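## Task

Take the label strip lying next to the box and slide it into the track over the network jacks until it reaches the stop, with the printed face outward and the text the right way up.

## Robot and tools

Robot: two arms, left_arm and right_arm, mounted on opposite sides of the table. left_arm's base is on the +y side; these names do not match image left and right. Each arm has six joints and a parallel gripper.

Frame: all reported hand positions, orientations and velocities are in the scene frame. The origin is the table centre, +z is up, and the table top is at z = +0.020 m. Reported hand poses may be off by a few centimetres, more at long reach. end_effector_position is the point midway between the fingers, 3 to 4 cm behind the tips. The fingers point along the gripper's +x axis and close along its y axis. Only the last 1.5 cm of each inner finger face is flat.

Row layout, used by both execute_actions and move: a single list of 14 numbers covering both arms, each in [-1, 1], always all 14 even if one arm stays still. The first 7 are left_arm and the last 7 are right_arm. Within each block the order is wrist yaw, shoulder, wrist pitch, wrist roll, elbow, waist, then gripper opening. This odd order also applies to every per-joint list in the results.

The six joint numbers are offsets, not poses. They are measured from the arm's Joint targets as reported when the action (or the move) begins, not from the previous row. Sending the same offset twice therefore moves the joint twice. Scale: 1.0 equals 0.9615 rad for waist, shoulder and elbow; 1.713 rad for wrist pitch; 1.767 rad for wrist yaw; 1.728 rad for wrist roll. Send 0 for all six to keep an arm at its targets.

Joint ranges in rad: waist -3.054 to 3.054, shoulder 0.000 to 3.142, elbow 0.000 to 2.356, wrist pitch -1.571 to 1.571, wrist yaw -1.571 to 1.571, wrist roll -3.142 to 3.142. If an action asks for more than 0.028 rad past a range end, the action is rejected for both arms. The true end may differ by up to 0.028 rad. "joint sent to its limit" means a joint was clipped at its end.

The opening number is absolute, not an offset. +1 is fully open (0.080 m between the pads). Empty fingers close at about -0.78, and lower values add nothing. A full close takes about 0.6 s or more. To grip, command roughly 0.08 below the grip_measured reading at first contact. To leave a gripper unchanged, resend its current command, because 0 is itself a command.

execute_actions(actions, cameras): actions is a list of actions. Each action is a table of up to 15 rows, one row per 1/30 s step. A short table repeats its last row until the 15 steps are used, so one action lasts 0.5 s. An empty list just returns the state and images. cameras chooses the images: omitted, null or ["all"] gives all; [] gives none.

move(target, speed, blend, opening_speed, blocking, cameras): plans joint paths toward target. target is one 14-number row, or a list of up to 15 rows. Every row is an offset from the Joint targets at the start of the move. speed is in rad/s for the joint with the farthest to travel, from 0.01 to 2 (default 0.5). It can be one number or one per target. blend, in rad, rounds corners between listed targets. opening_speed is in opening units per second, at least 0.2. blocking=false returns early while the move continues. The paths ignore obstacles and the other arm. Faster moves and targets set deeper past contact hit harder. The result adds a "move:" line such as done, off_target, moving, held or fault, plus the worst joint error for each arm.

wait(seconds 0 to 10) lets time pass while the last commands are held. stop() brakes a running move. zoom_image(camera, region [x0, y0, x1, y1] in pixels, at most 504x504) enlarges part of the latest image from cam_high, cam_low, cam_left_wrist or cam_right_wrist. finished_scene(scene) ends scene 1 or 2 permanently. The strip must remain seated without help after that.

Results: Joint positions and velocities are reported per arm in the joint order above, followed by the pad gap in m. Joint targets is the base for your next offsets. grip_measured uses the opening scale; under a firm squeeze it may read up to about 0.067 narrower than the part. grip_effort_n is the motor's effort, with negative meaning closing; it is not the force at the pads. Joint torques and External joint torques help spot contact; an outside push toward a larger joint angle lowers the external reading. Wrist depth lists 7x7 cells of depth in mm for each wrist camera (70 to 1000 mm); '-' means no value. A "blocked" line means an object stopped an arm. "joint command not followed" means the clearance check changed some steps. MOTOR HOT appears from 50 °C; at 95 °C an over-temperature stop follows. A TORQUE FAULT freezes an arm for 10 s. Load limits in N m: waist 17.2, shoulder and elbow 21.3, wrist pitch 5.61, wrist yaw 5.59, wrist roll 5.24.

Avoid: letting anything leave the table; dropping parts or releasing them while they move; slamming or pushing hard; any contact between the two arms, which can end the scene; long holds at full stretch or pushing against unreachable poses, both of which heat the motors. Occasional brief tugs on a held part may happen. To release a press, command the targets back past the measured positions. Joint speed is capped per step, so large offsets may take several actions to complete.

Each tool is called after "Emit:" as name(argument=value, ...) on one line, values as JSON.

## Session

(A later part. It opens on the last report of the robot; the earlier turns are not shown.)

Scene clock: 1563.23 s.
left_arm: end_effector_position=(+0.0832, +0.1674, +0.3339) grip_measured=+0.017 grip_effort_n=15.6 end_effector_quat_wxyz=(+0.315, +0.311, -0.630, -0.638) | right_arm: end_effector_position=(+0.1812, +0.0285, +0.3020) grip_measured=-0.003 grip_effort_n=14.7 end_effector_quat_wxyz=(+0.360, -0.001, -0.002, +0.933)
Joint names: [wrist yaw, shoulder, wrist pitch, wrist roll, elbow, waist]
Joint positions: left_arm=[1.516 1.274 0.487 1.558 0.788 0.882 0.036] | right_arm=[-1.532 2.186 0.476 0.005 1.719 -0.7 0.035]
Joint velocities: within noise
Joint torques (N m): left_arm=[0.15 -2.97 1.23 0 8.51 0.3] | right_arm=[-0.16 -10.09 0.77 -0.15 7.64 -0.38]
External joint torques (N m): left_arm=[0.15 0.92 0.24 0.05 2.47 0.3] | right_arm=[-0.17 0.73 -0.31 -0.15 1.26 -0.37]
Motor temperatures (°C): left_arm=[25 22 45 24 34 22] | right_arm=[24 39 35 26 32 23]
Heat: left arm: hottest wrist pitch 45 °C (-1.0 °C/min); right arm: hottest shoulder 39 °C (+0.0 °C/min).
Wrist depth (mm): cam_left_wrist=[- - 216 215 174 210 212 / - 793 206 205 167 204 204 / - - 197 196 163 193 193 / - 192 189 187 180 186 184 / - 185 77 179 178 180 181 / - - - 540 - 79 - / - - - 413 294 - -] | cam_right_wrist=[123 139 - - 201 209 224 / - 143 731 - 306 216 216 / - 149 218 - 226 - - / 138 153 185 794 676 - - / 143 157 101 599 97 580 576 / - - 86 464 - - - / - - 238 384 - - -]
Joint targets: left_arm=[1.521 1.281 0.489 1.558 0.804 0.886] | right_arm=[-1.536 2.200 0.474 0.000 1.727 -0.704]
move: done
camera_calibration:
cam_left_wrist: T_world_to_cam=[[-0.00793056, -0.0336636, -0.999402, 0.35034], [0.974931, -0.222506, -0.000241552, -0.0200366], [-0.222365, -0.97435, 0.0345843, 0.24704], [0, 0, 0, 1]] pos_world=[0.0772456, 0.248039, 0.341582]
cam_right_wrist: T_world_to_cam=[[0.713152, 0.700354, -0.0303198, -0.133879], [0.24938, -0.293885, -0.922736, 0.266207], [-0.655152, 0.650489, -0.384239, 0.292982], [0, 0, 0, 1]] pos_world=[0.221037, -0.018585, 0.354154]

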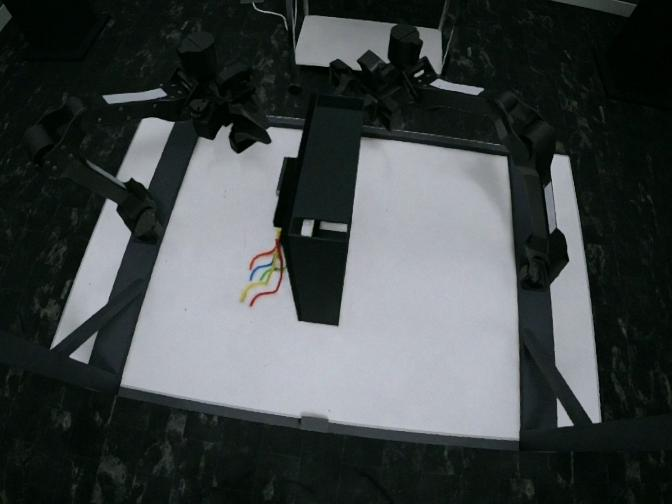

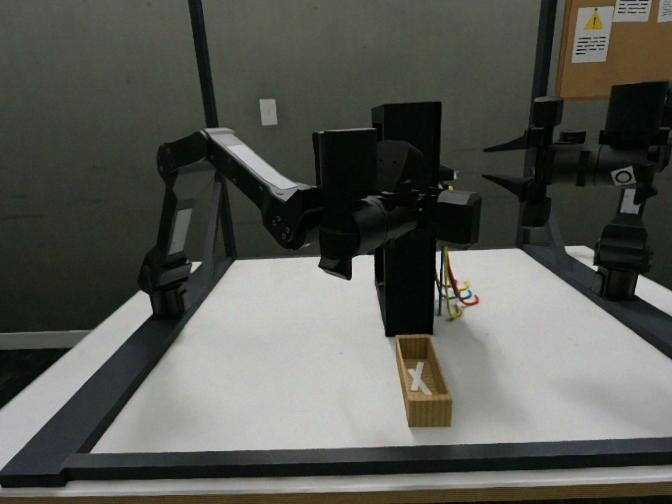

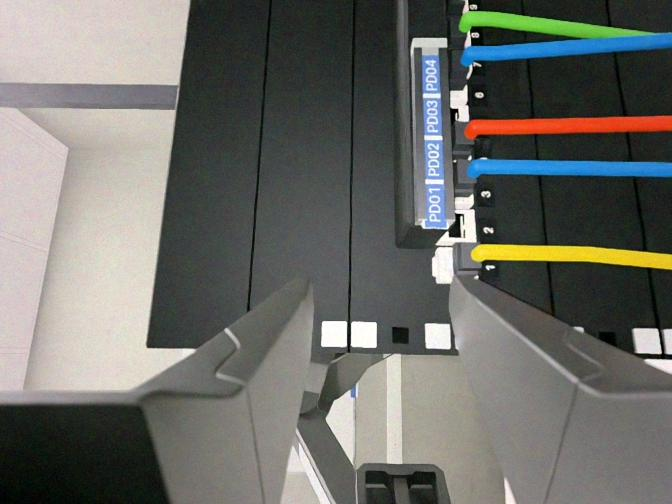

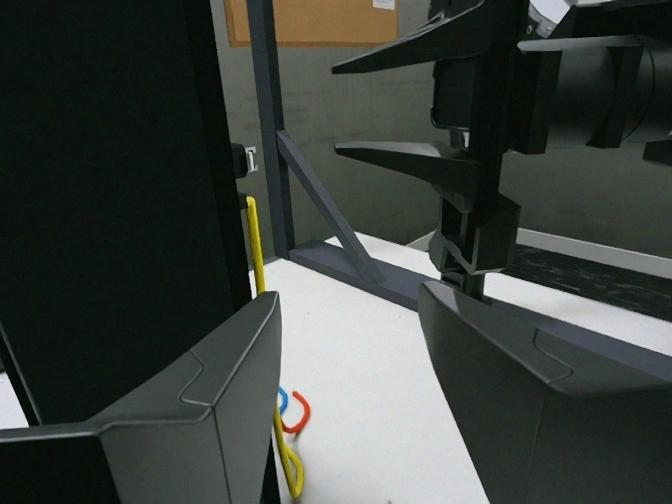

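Emit:
move(target=[-0.0864, 0.0291, 0.0050, 0, 0.0232, -0.1590, 0.02, 0, 0, 0, 0, 0, 0, 0], speed=0.12, cameras=["cam_left_wrist", "cam_right_wrist"])

Emit:
zoom_image(camera="cam_right_wrist", region=[226, 124, 316, 194])

Emit:
zoom_image(camera="cam_left_wrist", region=[380, 200, 500, 300])

Scene clock: 1585.03 s.
left_arm: end_effector_position=(+0.0613, +0.1363, +0.3347) grip_measured=+0.017 grip_effort_n=16.0 end_effector_quat_wxyz=(+0.314, +0.311, -0.631, -0.637) | right_arm: end_effector_position=(+0.1812, +0.0285, +0.3020) grip_measured=-0.003 grip_effort_n=14.7 end_effector_quat_wxyz=(+0.360, -0.001, -0.002, +0.933)
Joint names: [wrist yaw, shoulder, wrist pitch, wrist roll, elbow, waist]
Joint positions: left_arm=[1.373 1.302 0.495 1.558 0.81 0.737 0.036] | right_arm=[-1.532 2.186 0.476 0.005 1.719 -0.7 0.035]
Joint velocities: within noise
Joint torques (N m): left_arm=[-0.15 -3.24 1.37 0 8.58 -0.26] | right_arm=[-0.16 -10.18 0.74 -0.16 7.64 -0.35]
External joint torques (N m): left_arm=[-0.15 0.88 0.3 0.05 2.49 -0.25] | right_arm=[-0.17 0.86 -0.36 -0.16 1.15 -0.42]
Motor temperatures (°C): left_arm=[25 22 43 24 37 22] | right_arm=[24 39 35 26 33 23]
Heat: left arm: hottest wrist pitch 43 °C (-3.0 °C/min); right arm: hottest shoulder 39 °C (+0.0 °C/min).
Wrist depth (mm): cam_left_wrist=[- 181 177 179 137 149 173 / - 172 170 171 125 168 170 / - 163 163 163 122 142 161 / - 156 157 156 119 154 155 / - 150 77 148 148 119 147 / - - - 143 143 79 - / - - - - - - -] | cam_right_wrist=[124 139 - 199 196 213 212 / - 143 721 - 215 208 214 / - 149 174 236 236 - - / 138 153 185 751 262 - - / 144 157 101 609 97 577 569 / - - 86 465 - - - / - - 236 382 - - -]
Joint targets: left_arm=[1.369 1.309 0.497 1.558 0.826 0.733] | right_arm=[-1.536 2.200 0.474 0.000 1.727 -0.704]
move: done
camera_calibration:
cam_left_wrist: T_world_to_cam=[[-0.00662445, -0.0354904, -0.999348, 0.350081], [0.974419, -0.224736, 0.00152198, -0.00585703], [-0.224643, -0.973773, 0.0360713, 0.211431], [0, 0, 0, 1]] pos_world=[0.0555229, 0.216994, 0.342235]
cam_right_wrist: T_world_to_cam=[[0.713152, 0.700354, -0.0303198, -0.133879], [0.24938, -0.293885, -0.922736, 0.266207], [-0.655152, 0.650489, -0.384239, 0.292982], [0, 0, 0, 1]] pos_world=[0.221037, -0.018585, 0.354154]
Images, in order (width x height): cam_left_wrist 672x504, cam_right_wrist 672x504.

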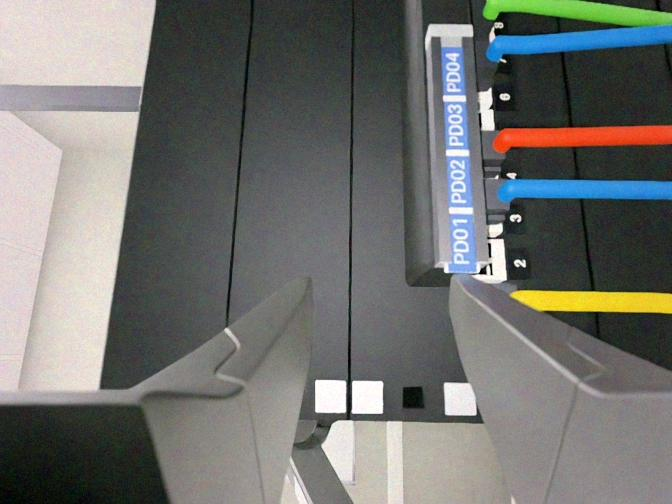

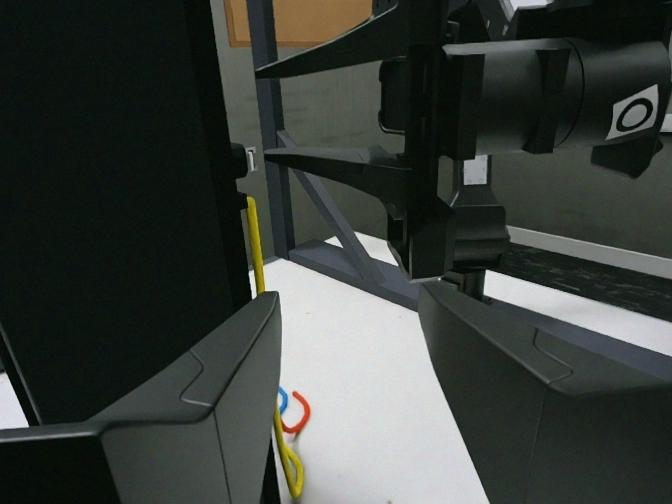

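Scaled by 5.600.

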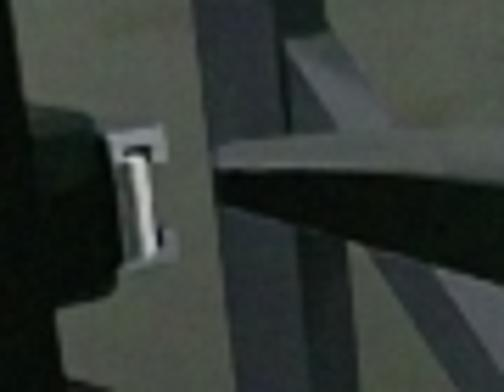

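Scaled by 4.200.

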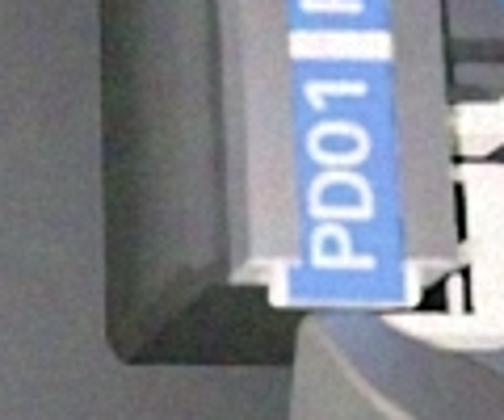

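Emit:
move(target=[-0.0065, 0.0279, 0.0083, 0, 0.0099, -0.0120, 0.02, 0, 0, 0, 0, 0, 0, 0], speed=0.06, cameras=["cam_left_wrist", "cam_right_wrist"])

Emit:
zoom_image(camera="cam_right_wrist", region=[226, 134, 286, 184])

Emit:
zoom_image(camera="cam_left_wrist", region=[400, 220, 500, 300])

Scene clock: 1615.70 s.
left_arm: end_effector_position=(+0.0628, +0.1301, +0.3320) grip_measured=+0.017 grip_effort_n=16.0 end_effector_quat_wxyz=(+0.314, +0.310, -0.630, -0.638) | right_arm: end_effector_position=(+0.1812, +0.0285, +0.3020) grip_measured=-0.003 grip_effort_n=14.7 end_effector_quat_wxyz=(+0.360, -0.001, -0.002, +0.933)
Joint names: [wrist yaw, shoulder, wrist pitch, wrist roll, elbow, waist]
Joint positions: left_arm=[1.362 1.328 0.509 1.558 0.82 0.726 0.036] | right_arm=[-1.532 2.186 0.476 0.005 1.719 -0.7 0.035]
Joint velocities: within noise
Joint torques (N m): left_arm=[-0.16 -3.45 1.38 0.01 8.6 -0.31] | right_arm=[-0.16 -10.2 0.76 -0.14 7.63 -0.33]
External joint torques (N m): left_arm=[-0.17 0.87 0.3 0.06 2.53 -0.28] | right_arm=[-0.17 0.6 -0.31 -0.15 1.26 -0.32]
Motor temperatures (°C): left_arm=[25 23 41 24 40 22] | right_arm=[24 39 35 26 33 23]
Heat: left arm: hottest wrist pitch 41 °C (-5.0 °C/min); right arm: hottest shoulder 39 °C (+0.0 °C/min).
Wrist depth (mm): cam_left_wrist=[- 171 172 171 127 167 169 / - 163 163 163 121 159 163 / - 156 156 156 115 154 154 / - 149 149 149 114 148 148 / - 144 77 142 142 113 142 / - - - 139 138 79 - / - - - - - - -] | cam_right_wrist=[123 139 - 192 193 216 207 / - 143 701 - 214 203 211 / - 148 217 223 236 - - / 138 153 185 746 247 - - / 144 157 101 599 97 574 567 / - - 85 465 - - - / - - 237 386 - - -]
Joint targets: left_arm=[1.357 1.336 0.512 1.558 0.836 0.721] | right_arm=[-1.536 2.200 0.474 0.000 1.727 -0.704]
move: done
camera_calibration:
cam_left_wrist: T_world_to_cam=[[-0.00862064, -0.0331988, -0.999412, 0.347022], [0.974505, -0.224365, -0.000952775, -0.00801077], [-0.224201, -0.97394, 0.0342865, 0.20636], [0, 0, 0, 1]] pos_world=[0.0570641, 0.210705, 0.339735]
cam_right_wrist: T_world_to_cam=[[0.713152, 0.700354, -0.0303198, -0.133879], [0.24938, -0.293885, -0.922736, 0.266207], [-0.655152, 0.650489, -0.384239, 0.292982], [0, 0, 0, 1]] pos_world=[0.221037, -0.018585, 0.354154]
Images, in order (width x height): cam_left_wrist 672x504, cam_right_wrist 672x504.

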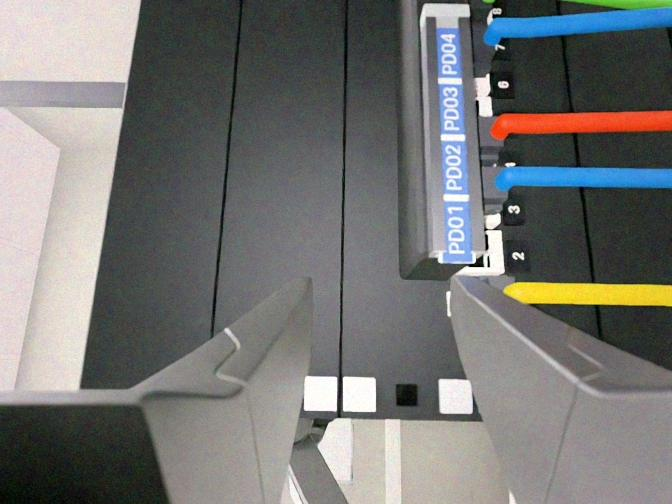

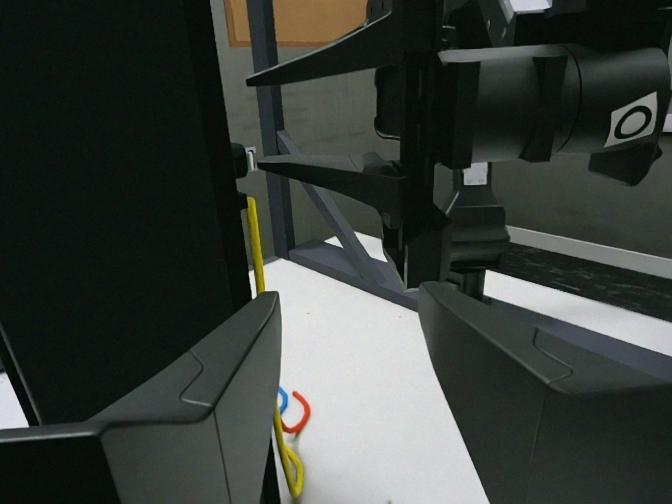

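Scaled by 8.400.

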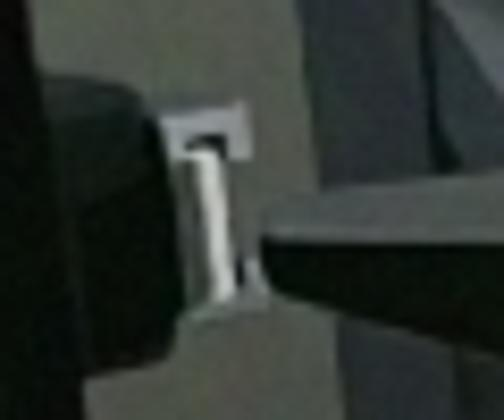

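Scaled by 5.040.

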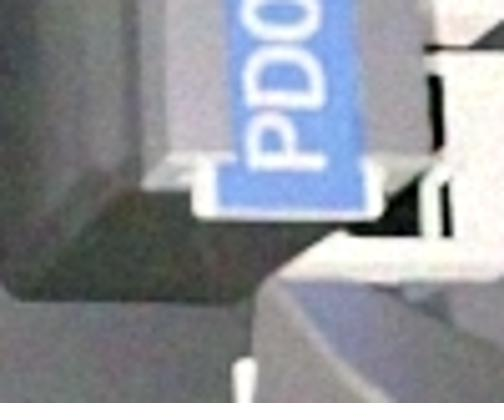

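Emit:
move(target=[-0.00526, -0.0175, -0.0022, 0, 0.0004, -0.0097, 0.02, 0, 0, 0, 0, 0, 0, 0], speed=0.05, cameras=["cam_left_wrist", "cam_right_wrist"])

Emit:
zoom_image(camera="cam_right_wrist", region=[226, 134, 286, 184])

Emit:
zoom_image(camera="cam_left_wrist", region=[400, 220, 500, 300])

Scene clock: 1642.60 s.
left_arm: end_effector_position=(+0.0609, +0.1284, +0.3323) grip_measured=+0.017 grip_effort_n=16.0 end_effector_quat_wxyz=(+0.314, +0.310, -0.631, -0.638) | right_arm: end_effector_position=(+0.1812, +0.0285, +0.3020) grip_measured=-0.003 grip_effort_n=14.7 end_effector_quat_wxyz=(+0.360, -0.001, -0.002, +0.933)
Joint names: [wrist yaw, shoulder, wrist pitch, wrist roll, elbow, waist]
Joint positions: left_arm=[1.353 1.328 0.509 1.558 0.821 0.716 0.036] | right_arm=[-1.532 2.186 0.476 0.005 1.719 -0.7 0.035]
Joint velocities: within noise
Joint torques (N m): left_arm=[-0.17 -5.61 1.13 -0.01 8.54 -0.33] | right_arm=[-0.15 -10.1 0.74 -0.15 7.65 -0.31]
External joint torques (N m): left_arm=[-0.17 -1.26 0.03 0.04 2.42 -0.32] | right_arm=[-0.15 0.74 -0.33 -0.15 1.27 -0.31]
Motor temperatures (°C): left_arm=[25 23 41 24 43 22] | right_arm=[24 39 35 26 33 23]
Heat: left arm: hottest elbow 43 °C (+6.0 °C/min); right arm: hottest shoulder 39 °C (+0.0 °C/min).
Wrist depth (mm): cam_left_wrist=[- 169 169 169 124 165 165 / - 161 162 162 120 161 161 / - 154 155 154 114 152 152 / - 148 148 147 108 146 147 / - 142 77 141 140 84 138 / - - - 134 135 80 - / - - - - - - -] | cam_right_wrist=[123 139 - 190 193 212 210 / - 143 705 - 207 203 210 / - 149 217 224 238 - - / 138 153 185 749 238 - - / 144 157 101 607 97 571 564 / - - 86 466 - - - / - - 237 382 - - -]
Joint targets: left_arm=[1.348 1.319 0.508 1.558 0.836 0.712] | right_arm=[-1.536 2.200 0.474 0.000 1.727 -0.704]
move: done
camera_calibration:
cam_left_wrist: T_world_to_cam=[[-0.00814703, -0.0337829, -0.999396, 0.347346], [0.974419, -0.224737, -0.000346583, -0.0066378], [-0.224589, -0.973834, 0.0347496, 0.204141], [0, 0, 0, 1]] pos_world=[0.0551456, 0.209041, 0.34004]
cam_right_wrist: T_world_to_cam=[[0.713152, 0.700354, -0.0303198, -0.133879], [0.24938, -0.293885, -0.922736, 0.266207], [-0.655152, 0.650489, -0.384239, 0.292982], [0, 0, 0, 1]] pos_world=[0.221037, -0.018585, 0.354154]
Images, in order (width x height): cam_left_wrist 672x504, cam_right_wrist 672x504.

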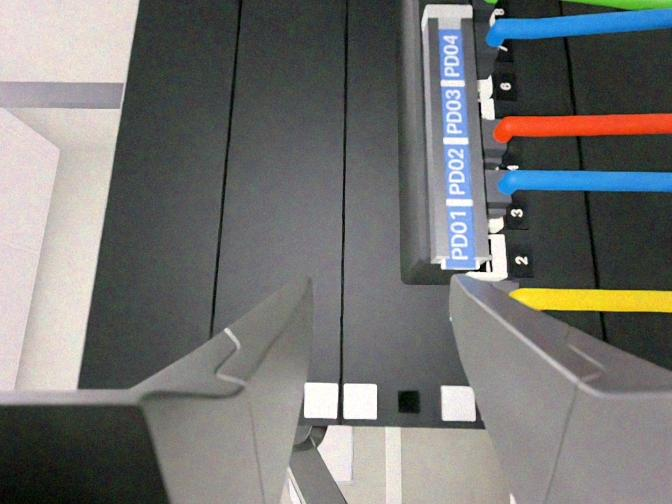

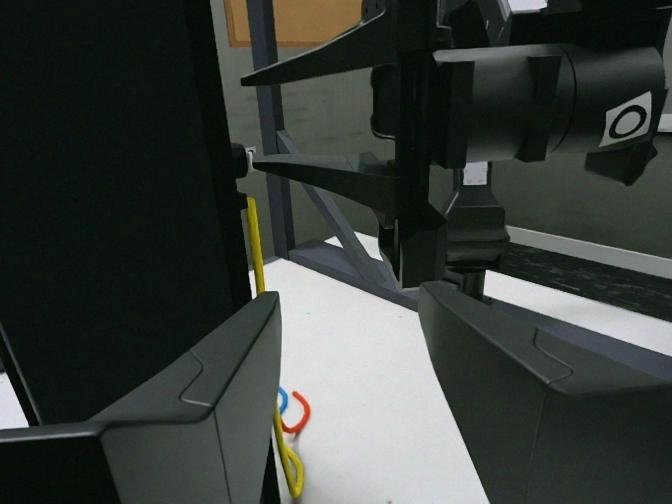

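Scaled by 8.400.

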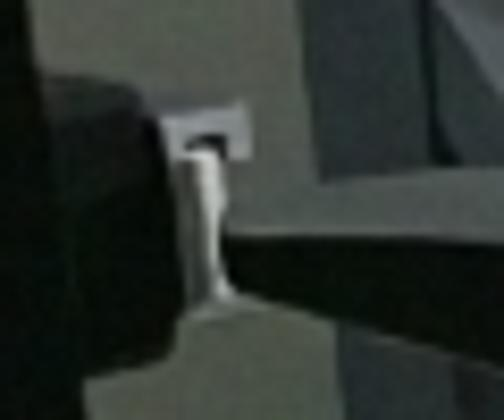

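Scaled by 5.040.

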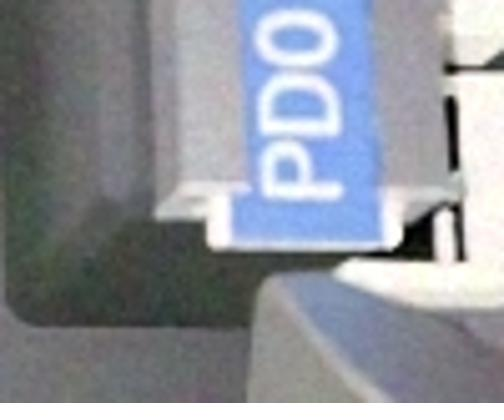

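Emit:
move(target=[0, 0, 0, 0, 0, -0.0062, 0.02, 0, 0, 0, 0, 0, 0, 0], speed=0.02, cameras=["cam_left_wrist", "cam_right_wrist"])

Emit:
zoom_image(camera="cam_right_wrist", region=[226, 134, 286, 184])

Emit:
zoom_image(camera="cam_left_wrist", region=[400, 220, 500, 300])

Scene clock: 1665.53 s.
left_arm: end_effector_position=(+0.0590, +0.1279, +0.3325) grip_measured=+0.017 grip_effort_n=15.6 end_effector_quat_wxyz=(+0.312, +0.309, -0.632, -0.639) | right_arm: end_effector_position=(+0.1812, +0.0285, +0.3020) grip_measured=-0.003 grip_effort_n=14.7 end_effector_quat_wxyz=(+0.360, -0.001, -0.002, +0.933)
Joint names: [wrist yaw, shoulder, wrist pitch, wrist roll, elbow, waist]
Joint positions: left_arm=[1.352 1.328 0.509 1.558 0.821 0.71 0.036] | right_arm=[-1.532 2.186 0.476 0.005 1.719 -0.7 0.035]
Joint velocities: within noise
Joint torques (N m): left_arm=[-0.15 -5.62 1.12 0 8.49 -0.29] | right_arm=[-0.15 -10.15 0.75 -0.15 7.66 -0.37]
External joint torques (N m): left_arm=[-0.15 -1.32 0.04 0.06 2.4 -0.29] | right_arm=[-0.16 0.8 -0.34 -0.16 1.21 -0.37]
Motor temperatures (°C): left_arm=[25 25 40 24 44 22] | right_arm=[24 39 35 26 33 23]
Heat: left arm: hottest elbow 44 °C (+4.0 °C/min); right arm: hottest shoulder 39 °C (+0.0 °C/min).
Wrist depth (mm): cam_left_wrist=[- 169 170 169 125 165 141 / - 162 161 161 119 161 160 / - 154 154 154 115 129 151 / - 148 147 147 109 146 146 / - 141 77 140 140 84 139 / - - - 133 134 79 - / - - - - - - -] | cam_right_wrist=[123 139 696 193 201 216 210 / - 143 691 - 204 205 211 / - 149 219 223 238 - - / 138 153 185 748 254 - - / 144 157 101 602 97 581 568 / - - 86 470 - - - / - - 236 385 - - -]
Joint targets: left_arm=[1.348 1.319 0.508 1.558 0.836 0.706] | right_arm=[-1.536 2.200 0.474 0.000 1.727 -0.704]
move: done
camera_calibration:
cam_left_wrist: T_world_to_cam=[[-0.00809769, -0.0340298, -0.999388, 0.34747], [0.973118, -0.230309, -0.0000426485, -0.00419883], [-0.230167, -0.972522, 0.03498, 0.203266], [0, 0, 0, 1]] pos_world=[0.0536848, 0.208538, 0.340146]
cam_right_wrist: T_world_to_cam=[[0.713152, 0.700354, -0.0303198, -0.133879], [0.24938, -0.293885, -0.922736, 0.266207], [-0.655152, 0.650489, -0.384239, 0.292982], [0, 0, 0, 1]] pos_world=[0.221037, -0.018585, 0.354154]
Images, in order (width x height): cam_left_wrist 672x504, cam_right_wrist 672x504.

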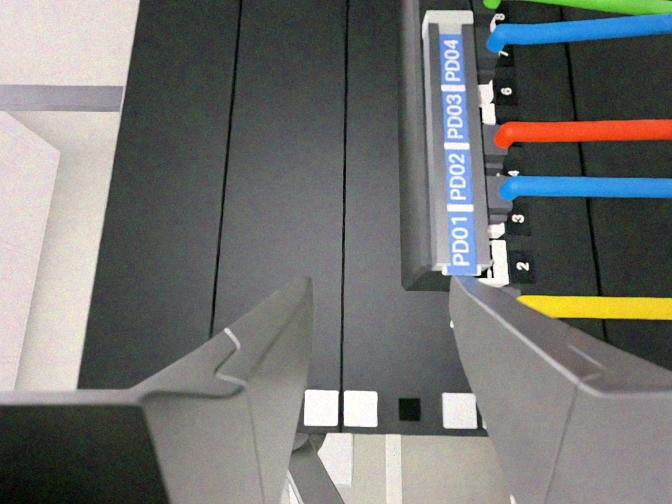

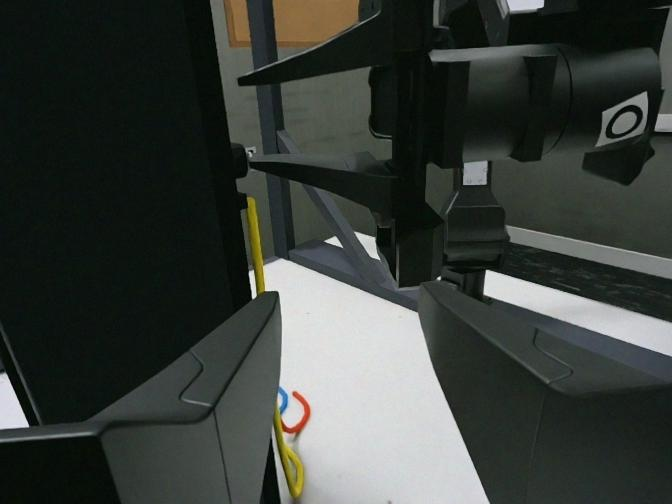

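Scaled by 8.400.

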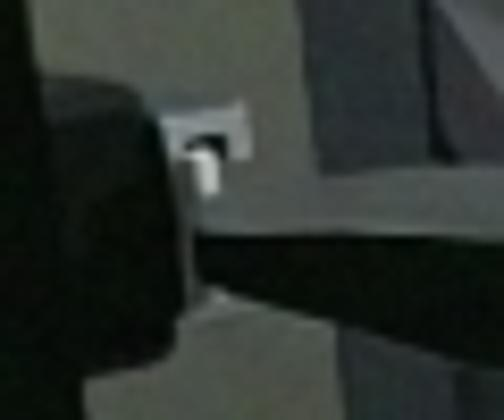

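Scaled by 5.040.

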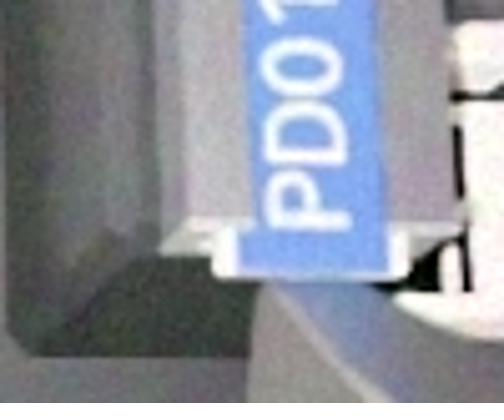

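Emit:
move(target=[0.0088, 0, 0, 0, 0, -0.0042, 0.02, 0, 0, 0, 0, 0, 0, 0], speed=0.03, cameras=["cam_left_wrist", "cam_right_wrist"])

Emit:
zoom_image(camera="cam_right_wrist", region=[226, 134, 286, 184])

Emit:
zoom_image(camera="cam_left_wrist", region=[400, 220, 500, 300])

Scene clock: 1677.73 s.
left_arm: end_effector_position=(+0.0572, +0.1281, +0.3325) grip_measured=+0.017 grip_effort_n=15.6 end_effector_quat_wxyz=(+0.310, +0.306, -0.633, -0.640) | right_arm: end_effector_position=(+0.1812, +0.0285, +0.3020) grip_measured=-0.003 grip_effort_n=14.7 end_effector_quat_wxyz=(+0.360, -0.001, -0.002, +0.933)
Joint names: [wrist yaw, shoulder, wrist pitch, wrist roll, elbow, waist]
Joint positions: left_arm=[1.358 1.328 0.509 1.558 0.821 0.707 0.036] | right_arm=[-1.532 2.186 0.476 0.005 1.719 -0.7 0.035]
Joint velocities: within noise
Joint torques (N m): left_arm=[0.16 -5.6 1.12 -0.01 8.46 -0.35] | right_arm=[-0.17 -10.13 0.74 -0.14 7.66 -0.31]
External joint torques (N m): left_arm=[0.16 -1.27 0.03 0.04 2.37 -0.32] | right_arm=[-0.17 0.78 -0.34 -0.15 1.26 -0.32]
Motor temperatures (°C): left_arm=[25 26 39 24 44 22] | right_arm=[24 39 35 26 33 23]
Heat: left arm: hottest elbow 44 °C (+3.0 °C/min); right arm: hottest shoulder 39 °C (+0.0 °C/min).
Wrist depth (mm): cam_left_wrist=[- 172 171 171 127 142 144 / - 163 163 162 120 162 161 / - 155 155 155 115 151 154 / - 148 148 148 109 146 148 / - 141 77 141 139 84 139 / - - - 136 134 79 - / - - - - - - -] | cam_right_wrist=[124 139 - 192 211 214 210 / - 143 702 - 206 205 211 / - 149 220 222 242 - - / 138 154 185 740 259 - - / 144 157 101 604 97 573 573 / - - 86 466 - - - / - - 236 384 - - -]
Joint targets: left_arm=[1.363 1.319 0.508 1.558 0.836 0.702] | right_arm=[-1.536 2.200 0.474 0.000 1.727 -0.704]
move: done
camera_calibration:
cam_left_wrist: T_world_to_cam=[[-0.0083894, -0.0339521, -0.999388, 0.347469], [0.971059, -0.238838, -0.0000375656, -0.00123661], [-0.238691, -0.970466, 0.0349733, 0.203316], [0, 0, 0, 1]] pos_world=[0.0526455, 0.208813, 0.340146]
cam_right_wrist: T_world_to_cam=[[0.713152, 0.700354, -0.0303198, -0.133879], [0.24938, -0.293885, -0.922736, 0.266207], [-0.655152, 0.650489, -0.384239, 0.292982], [0, 0, 0, 1]] pos_world=[0.221037, -0.018585, 0.354154]
Images, in order (width x height): cam_left_wrist 672x504, cam_right_wrist 672x504.

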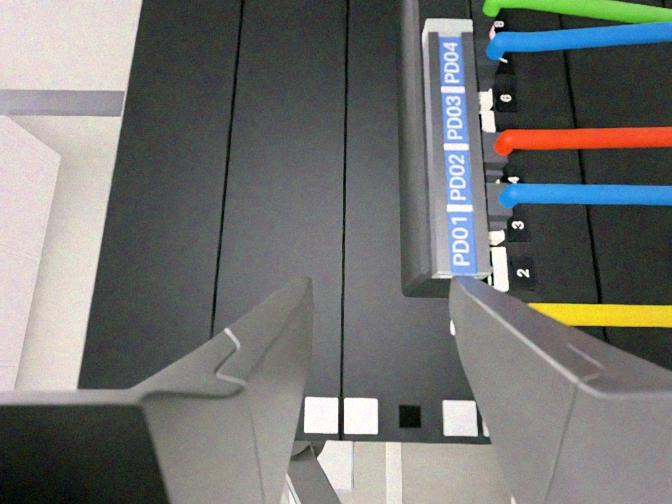

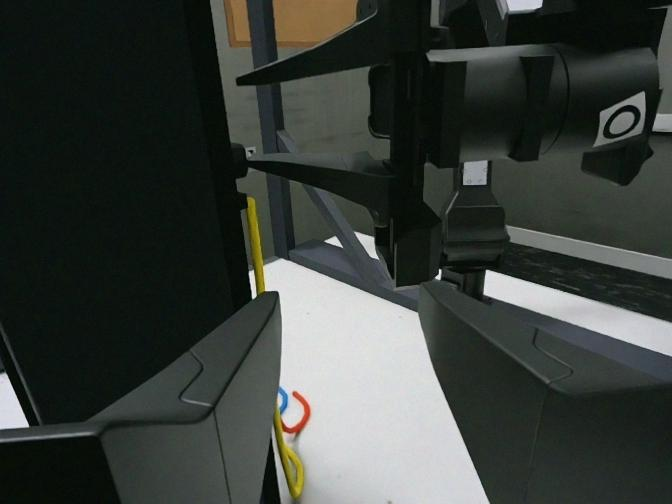

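Scaled by 8.400.

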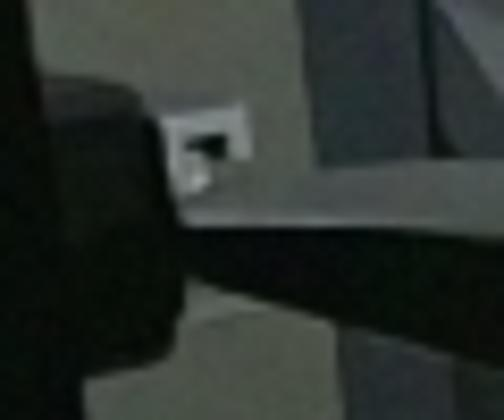

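Scaled by 5.040.

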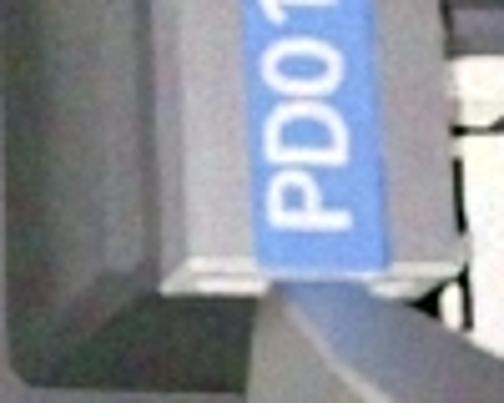

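Emit:
zoom_image(camera="cam_left_wrist", region=[410, 10, 490, 80])

Scaled by 6.300.

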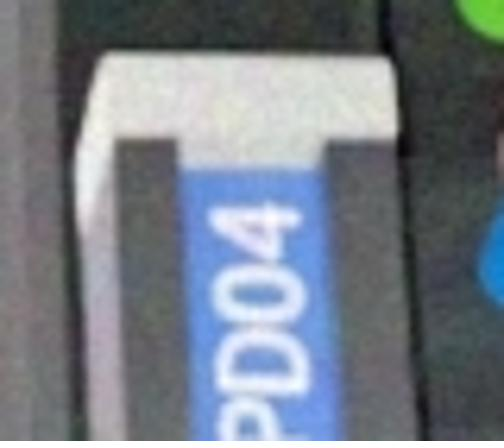

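Emit:
move(target=[0.002, 0, 0, 0, 0, -0.0036, 0.02, 0, 0, 0, 0, 0, 0, 0], speed=0.02, cameras=["cam_left_wrist", "cam_right_wrist"])

Emit:
zoom_image(camera="cam_left_wrist", region=[410, 10, 490, 80])

Emit:
zoom_image(camera="cam_left_wrist", region=[400, 220, 500, 300])

Scene clock: 1693.37 s.
left_arm: end_effector_position=(+0.0566, +0.1281, +0.3325) grip_measured=+0.017 grip_effort_n=16.5 end_effector_quat_wxyz=(+0.309, +0.305, -0.633, -0.641) | right_arm: end_effector_position=(+0.1812, +0.0285, +0.3020) grip_measured=-0.003 grip_effort_n=14.7 end_effector_quat_wxyz=(+0.360, -0.001, -0.002, +0.933)
Joint names: [wrist yaw, shoulder, wrist pitch, wrist roll, elbow, waist]
Joint positions: left_arm=[1.359 1.328 0.509 1.558 0.821 0.705 0.036] | right_arm=[-1.532 2.186 0.476 0.005 1.719 -0.7 0.035]
Joint velocities: within noise
Joint torques (N m): left_arm=[0.23 -5.65 1.12 -0.01 8.44 -0.55] | right_arm=[-0.16 -10.13 0.75 -0.16 7.63 -0.32]
External joint torques (N m): left_arm=[0.23 -1.3 0.03 0.04 2.32 -0.54] | right_arm=[-0.16 0.9 -0.35 -0.16 1.14 -0.25]
Motor temperatures (°C): left_arm=[25 26 39 24 45 22] | right_arm=[24 39 35 26 33 23]
Heat: left arm: hottest elbow 45 °C (+3.0 °C/min); right arm: hottest shoulder 39 °C (+0.0 °C/min).
Wrist depth (mm): cam_left_wrist=[- 172 172 171 127 140 167 / - 163 163 163 120 162 162 / - 156 155 155 115 152 154 / - 148 147 148 109 146 147 / - 142 77 141 139 84 138 / - - - 135 136 79 - / - - - - - - -] | cam_right_wrist=[123 139 - 191 212 215 210 / - 143 702 - 206 205 211 / - 149 219 221 242 - - / 138 153 185 737 259 - - / 143 158 101 607 97 579 579 / - - 86 466 - - - / - - 236 384 - - -]
Joint targets: left_arm=[1.367 1.319 0.508 1.558 0.836 0.698] | right_arm=[-1.536 2.200 0.474 0.000 1.727 -0.704]
move: done
camera_calibration:
cam_left_wrist: T_world_to_cam=[[-0.00849111, -0.0339249, -0.999388, 0.347466], [0.970326, -0.2418, -0.00003612, -0.000153935], [-0.241651, -0.969733, 0.0349713, 0.203255], [0, 0, 0, 1]] pos_world=[0.0522166, 0.208854, 0.340145]
cam_right_wrist: T_world_to_cam=[[0.713152, 0.700354, -0.0303198, -0.133879], [0.24938, -0.293885, -0.922736, 0.266207], [-0.655152, 0.650489, -0.384239, 0.292982], [0, 0, 0, 1]] pos_world=[0.221037, -0.018585, 0.354154]
Images, in order (width x height): cam_left_wrist 672x504, cam_right_wrist 672x504.

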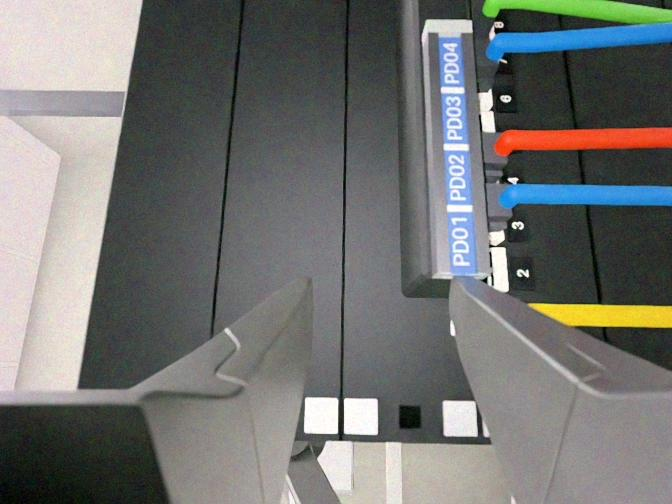

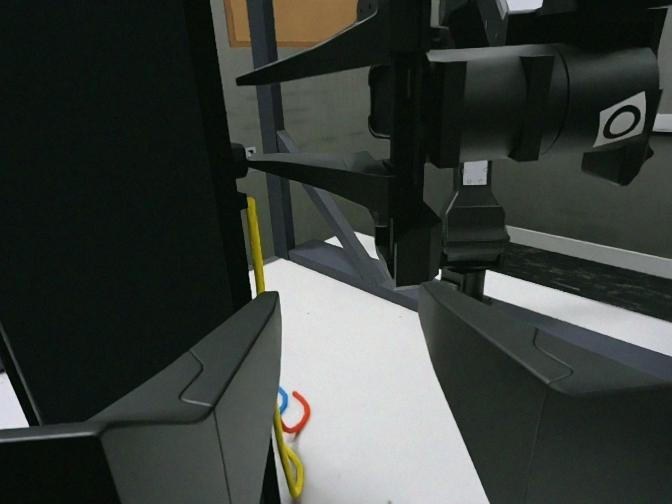

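Scaled by 6.300.

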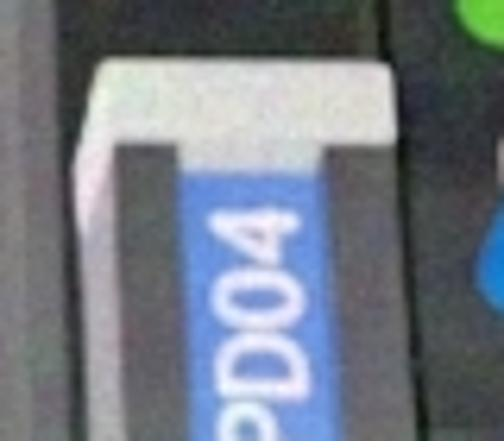

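Scaled by 5.040.

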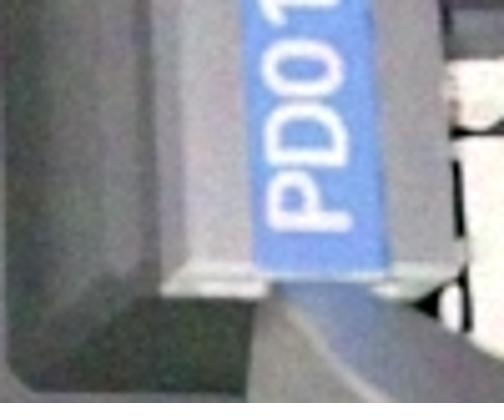

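Emit:
move(target=[0.003, 0, 0, 0, 0, -0.0062, 0.02, 0, 0, 0, 0, 0, 0, 0], speed=0.02, cameras=["cam_left_wrist", "cam_right_wrist"])

Emit:
zoom_image(camera="cam_left_wrist", region=[410, 10, 490, 80])

Emit:
zoom_image(camera="cam_left_wrist", region=[420, 240, 490, 300])

Emit:
zoom_image(camera="cam_right_wrist", region=[226, 134, 286, 184])

Scene clock: 1702.57 s.
left_arm: end_effector_position=(+0.0551, +0.1285, +0.3325) grip_measured=+0.017 grip_effort_n=15.1 end_effector_quat_wxyz=(+0.306, +0.302, -0.635, -0.642) | right_arm: end_effector_position=(+0.1812, +0.0285, +0.3020) grip_measured=-0.003 grip_effort_n=14.7 end_effector_quat_wxyz=(+0.360, -0.001, -0.002, +0.933)
Joint names: [wrist yaw, shoulder, wrist pitch, wrist roll, elbow, waist]
Joint positions: left_arm=[1.365 1.328 0.509 1.558 0.821 0.703 0.036] | right_arm=[-1.532 2.186 0.476 0.005 1.719 -0.7 0.035]
Joint velocities: within noise
Joint torques (N m): left_arm=[0.21 -5.61 1.12 0.01 8.41 -0.86] | right_arm=[-0.15 -10.13 0.76 -0.16 7.58 -0.34]
External joint torques (N m): left_arm=[0.2 -1.29 0.04 0.06 2.33 -0.85] | right_arm=[-0.15 0.67 -0.32 -0.17 1.21 -0.26]
Motor temperatures (°C): left_arm=[25 27 39 24 45 22] | right_arm=[24 39 35 26 33 23]
Heat: left arm: hottest elbow 45 °C (+2.0 °C/min); right arm: hottest shoulder 39 °C (+0.0 °C/min).
Wrist depth (mm): cam_left_wrist=[- 172 173 173 129 169 143 / - 165 164 163 123 163 163 / - 156 156 156 116 129 152 / - 149 149 149 109 147 148 / - 142 77 141 140 83 139 / - - - 136 136 79 - / - - - - - - -] | cam_right_wrist=[124 139 - 192 212 215 210 / - 143 706 - 206 206 211 / - 149 220 223 242 - - / 138 153 185 734 259 - - / 144 158 101 611 97 580 578 / - - 86 463 - - - / - - 236 384 - - -]
Joint targets: left_arm=[1.372 1.319 0.508 1.558 0.836 0.692] | right_arm=[-1.536 2.200 0.474 0.000 1.727 -0.704]
move: done
camera_calibration:
cam_left_wrist: T_world_to_cam=[[-0.00875557, -0.0338501, -0.999389, 0.34747], [0.968358, -0.249566, -0.0000307252, 0.00241132], [-0.249412, -0.967766, 0.0349641, 0.203448], [0, 0, 0, 1]] pos_world=[0.0514498, 0.209254, 0.340144]
cam_right_wrist: T_world_to_cam=[[0.713152, 0.700354, -0.0303198, -0.133879], [0.24938, -0.293885, -0.922736, 0.266207], [-0.655152, 0.650489, -0.384239, 0.292982], [0, 0, 0, 1]] pos_world=[0.221037, -0.018585, 0.354154]
Images, in order (width x height): cam_left_wrist 672x504, cam_right_wrist 672x504.

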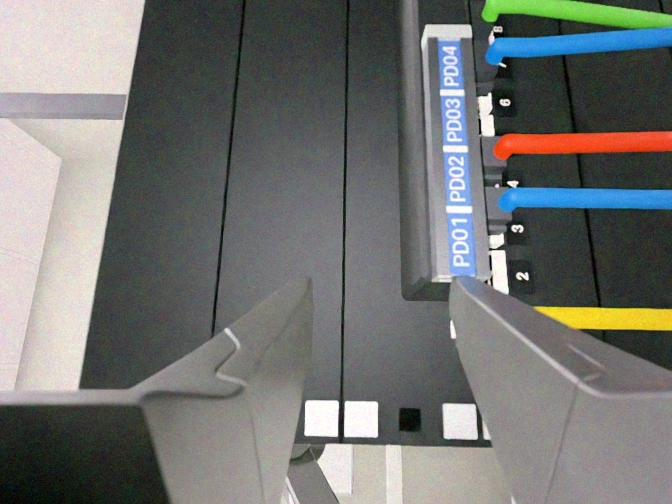

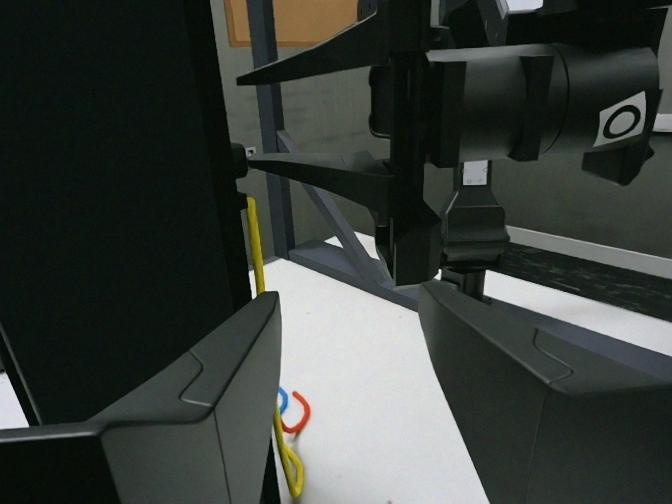

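Scaled by 6.300.

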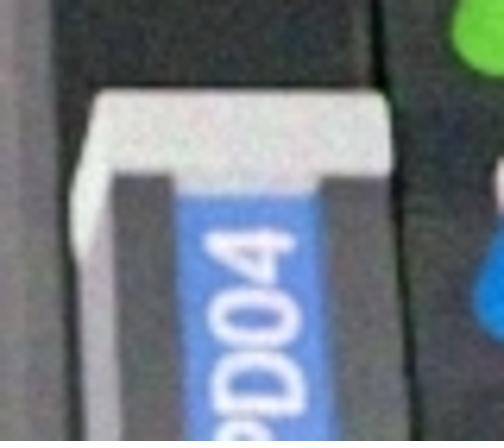

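Scaled by 7.200.

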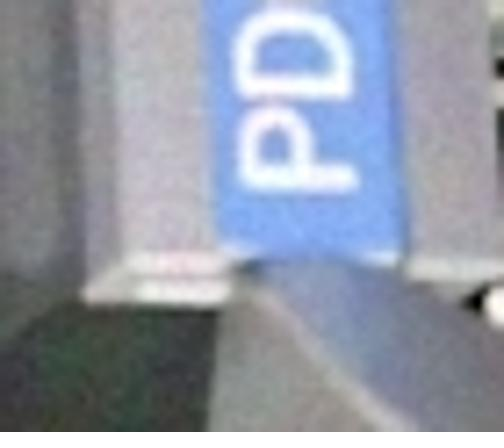

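Scaled by 8.400.

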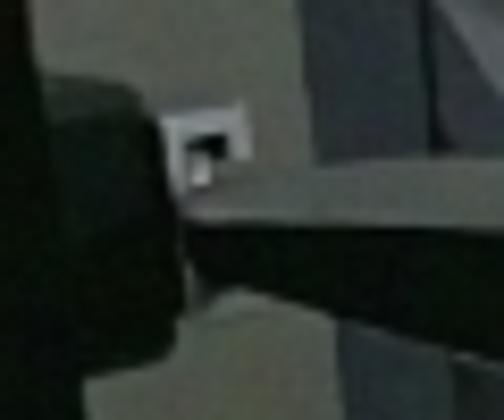

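Emit:
move(target=[0.003, 0, 0, 0, 0, -0.0062, 0.02, 0, 0, 0, 0, 0, 0, 0], speed=0.02, cameras=["cam_left_wrist", "cam_right_wrist"])

Emit:
zoom_image(camera="cam_left_wrist", region=[410, 10, 490, 80])

Emit:
zoom_image(camera="cam_left_wrist", region=[420, 240, 490, 300])

Scene clock: 1709.37 s.
left_arm: end_effector_position=(+0.0543, +0.1284, +0.3326) grip_measured=+0.017 grip_effort_n=15.6 end_effector_quat_wxyz=(+0.305, +0.301, -0.635, -0.642) | right_arm: end_effector_position=(+0.1812, +0.0285, +0.3020) grip_measured=-0.003 grip_effort_n=14.2 end_effector_quat_wxyz=(+0.360, -0.001, -0.002, +0.933)
Joint names: [wrist yaw, shoulder, wrist pitch, wrist roll, elbow, waist]
Joint positions: left_arm=[1.366 1.328 0.509 1.558 0.821 0.7 0.036] | right_arm=[-1.532 2.186 0.476 0.005 1.719 -0.7 0.035]
Joint velocities: within noise
Joint torques (N m): left_arm=[0.36 -5.61 1.12 0.01 8.42 -1.12] | right_arm=[-0.16 -10.16 0.74 -0.16 7.66 -0.3]
External joint torques (N m): left_arm=[0.35 -1.19 0.03 0.06 2.28 -1.11] | right_arm=[-0.16 0.64 -0.33 -0.16 1.29 -0.37]
Motor temperatures (°C): left_arm=[25 27 39 24 45 22] | right_arm=[24 39 35 26 33 23]
Heat: left arm: hottest elbow 45 °C (+2.0 °C/min); right arm: hottest shoulder 39 °C (+0.0 °C/min).
Wrist depth (mm): cam_left_wrist=[- 174 173 173 130 169 143 / - 164 165 164 122 163 164 / - 156 156 156 116 129 152 / - 149 148 149 109 147 149 / - 143 77 141 140 84 139 / - - - 136 136 79 - / - - - - - - -] | cam_right_wrist=[123 139 - 193 211 216 210 / - 143 695 - 206 205 212 / - 149 219 223 242 - - / 138 153 185 732 258 - - / 144 158 101 614 97 581 569 / - - 86 466 - - - / - - 238 384 - - -]
Joint targets: left_arm=[1.378 1.319 0.508 1.558 0.836 0.687] | right_arm=[-1.536 2.200 0.474 0.000 1.727 -0.704]
move: done
camera_calibration:
cam_left_wrist: T_world_to_cam=[[-0.00861783, -0.0341186, -0.999381, 0.347614], [0.967592, -0.25252, 0.000277248, 0.00349063], [-0.252373, -0.96699, 0.035189, 0.203114], [0, 0, 0, 1]] pos_world=[0.0508788, 0.209151, 0.34025]
cam_right_wrist: T_world_to_cam=[[0.713152, 0.700354, -0.0303198, -0.133879], [0.24938, -0.293885, -0.922736, 0.266207], [-0.655152, 0.650489, -0.384239, 0.292982], [0, 0, 0, 1]] pos_world=[0.221037, -0.018585, 0.354154]
Images, in order (width x height): cam_left_wrist 672x504, cam_right_wrist 672x504.

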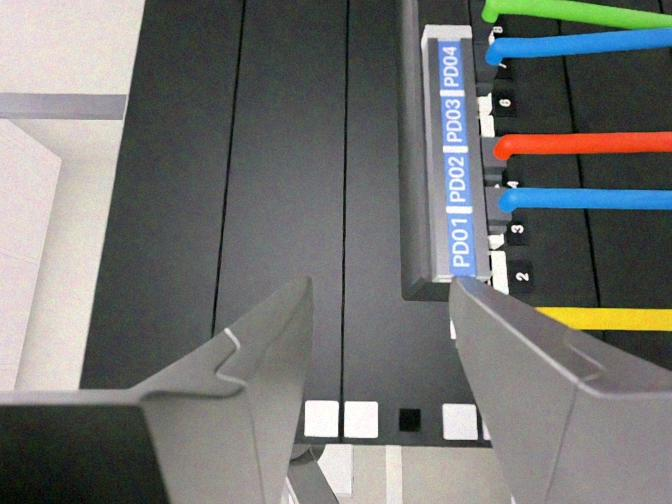

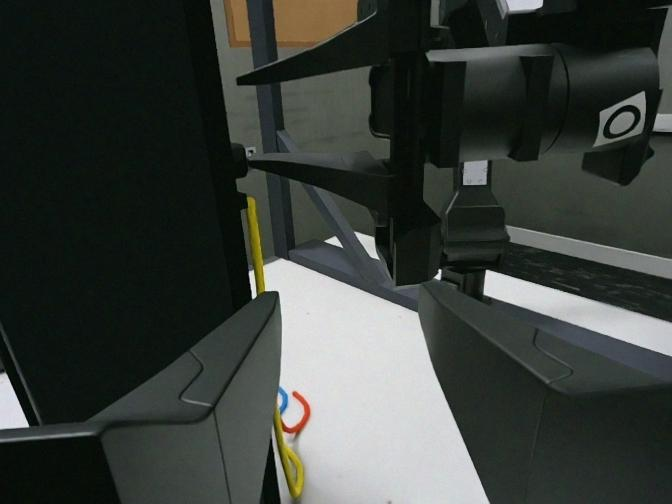

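Scaled by 6.300.

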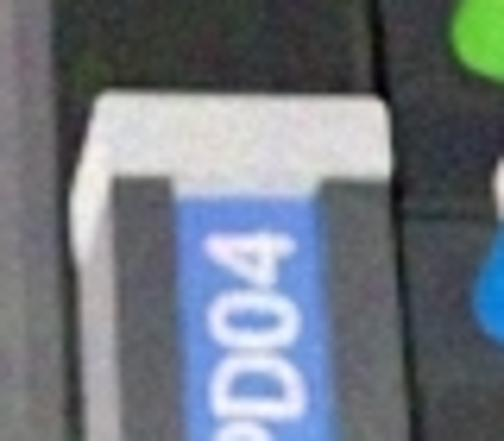

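Scaled by 7.200.

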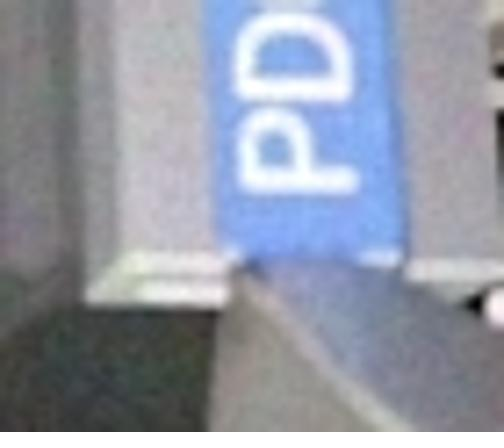

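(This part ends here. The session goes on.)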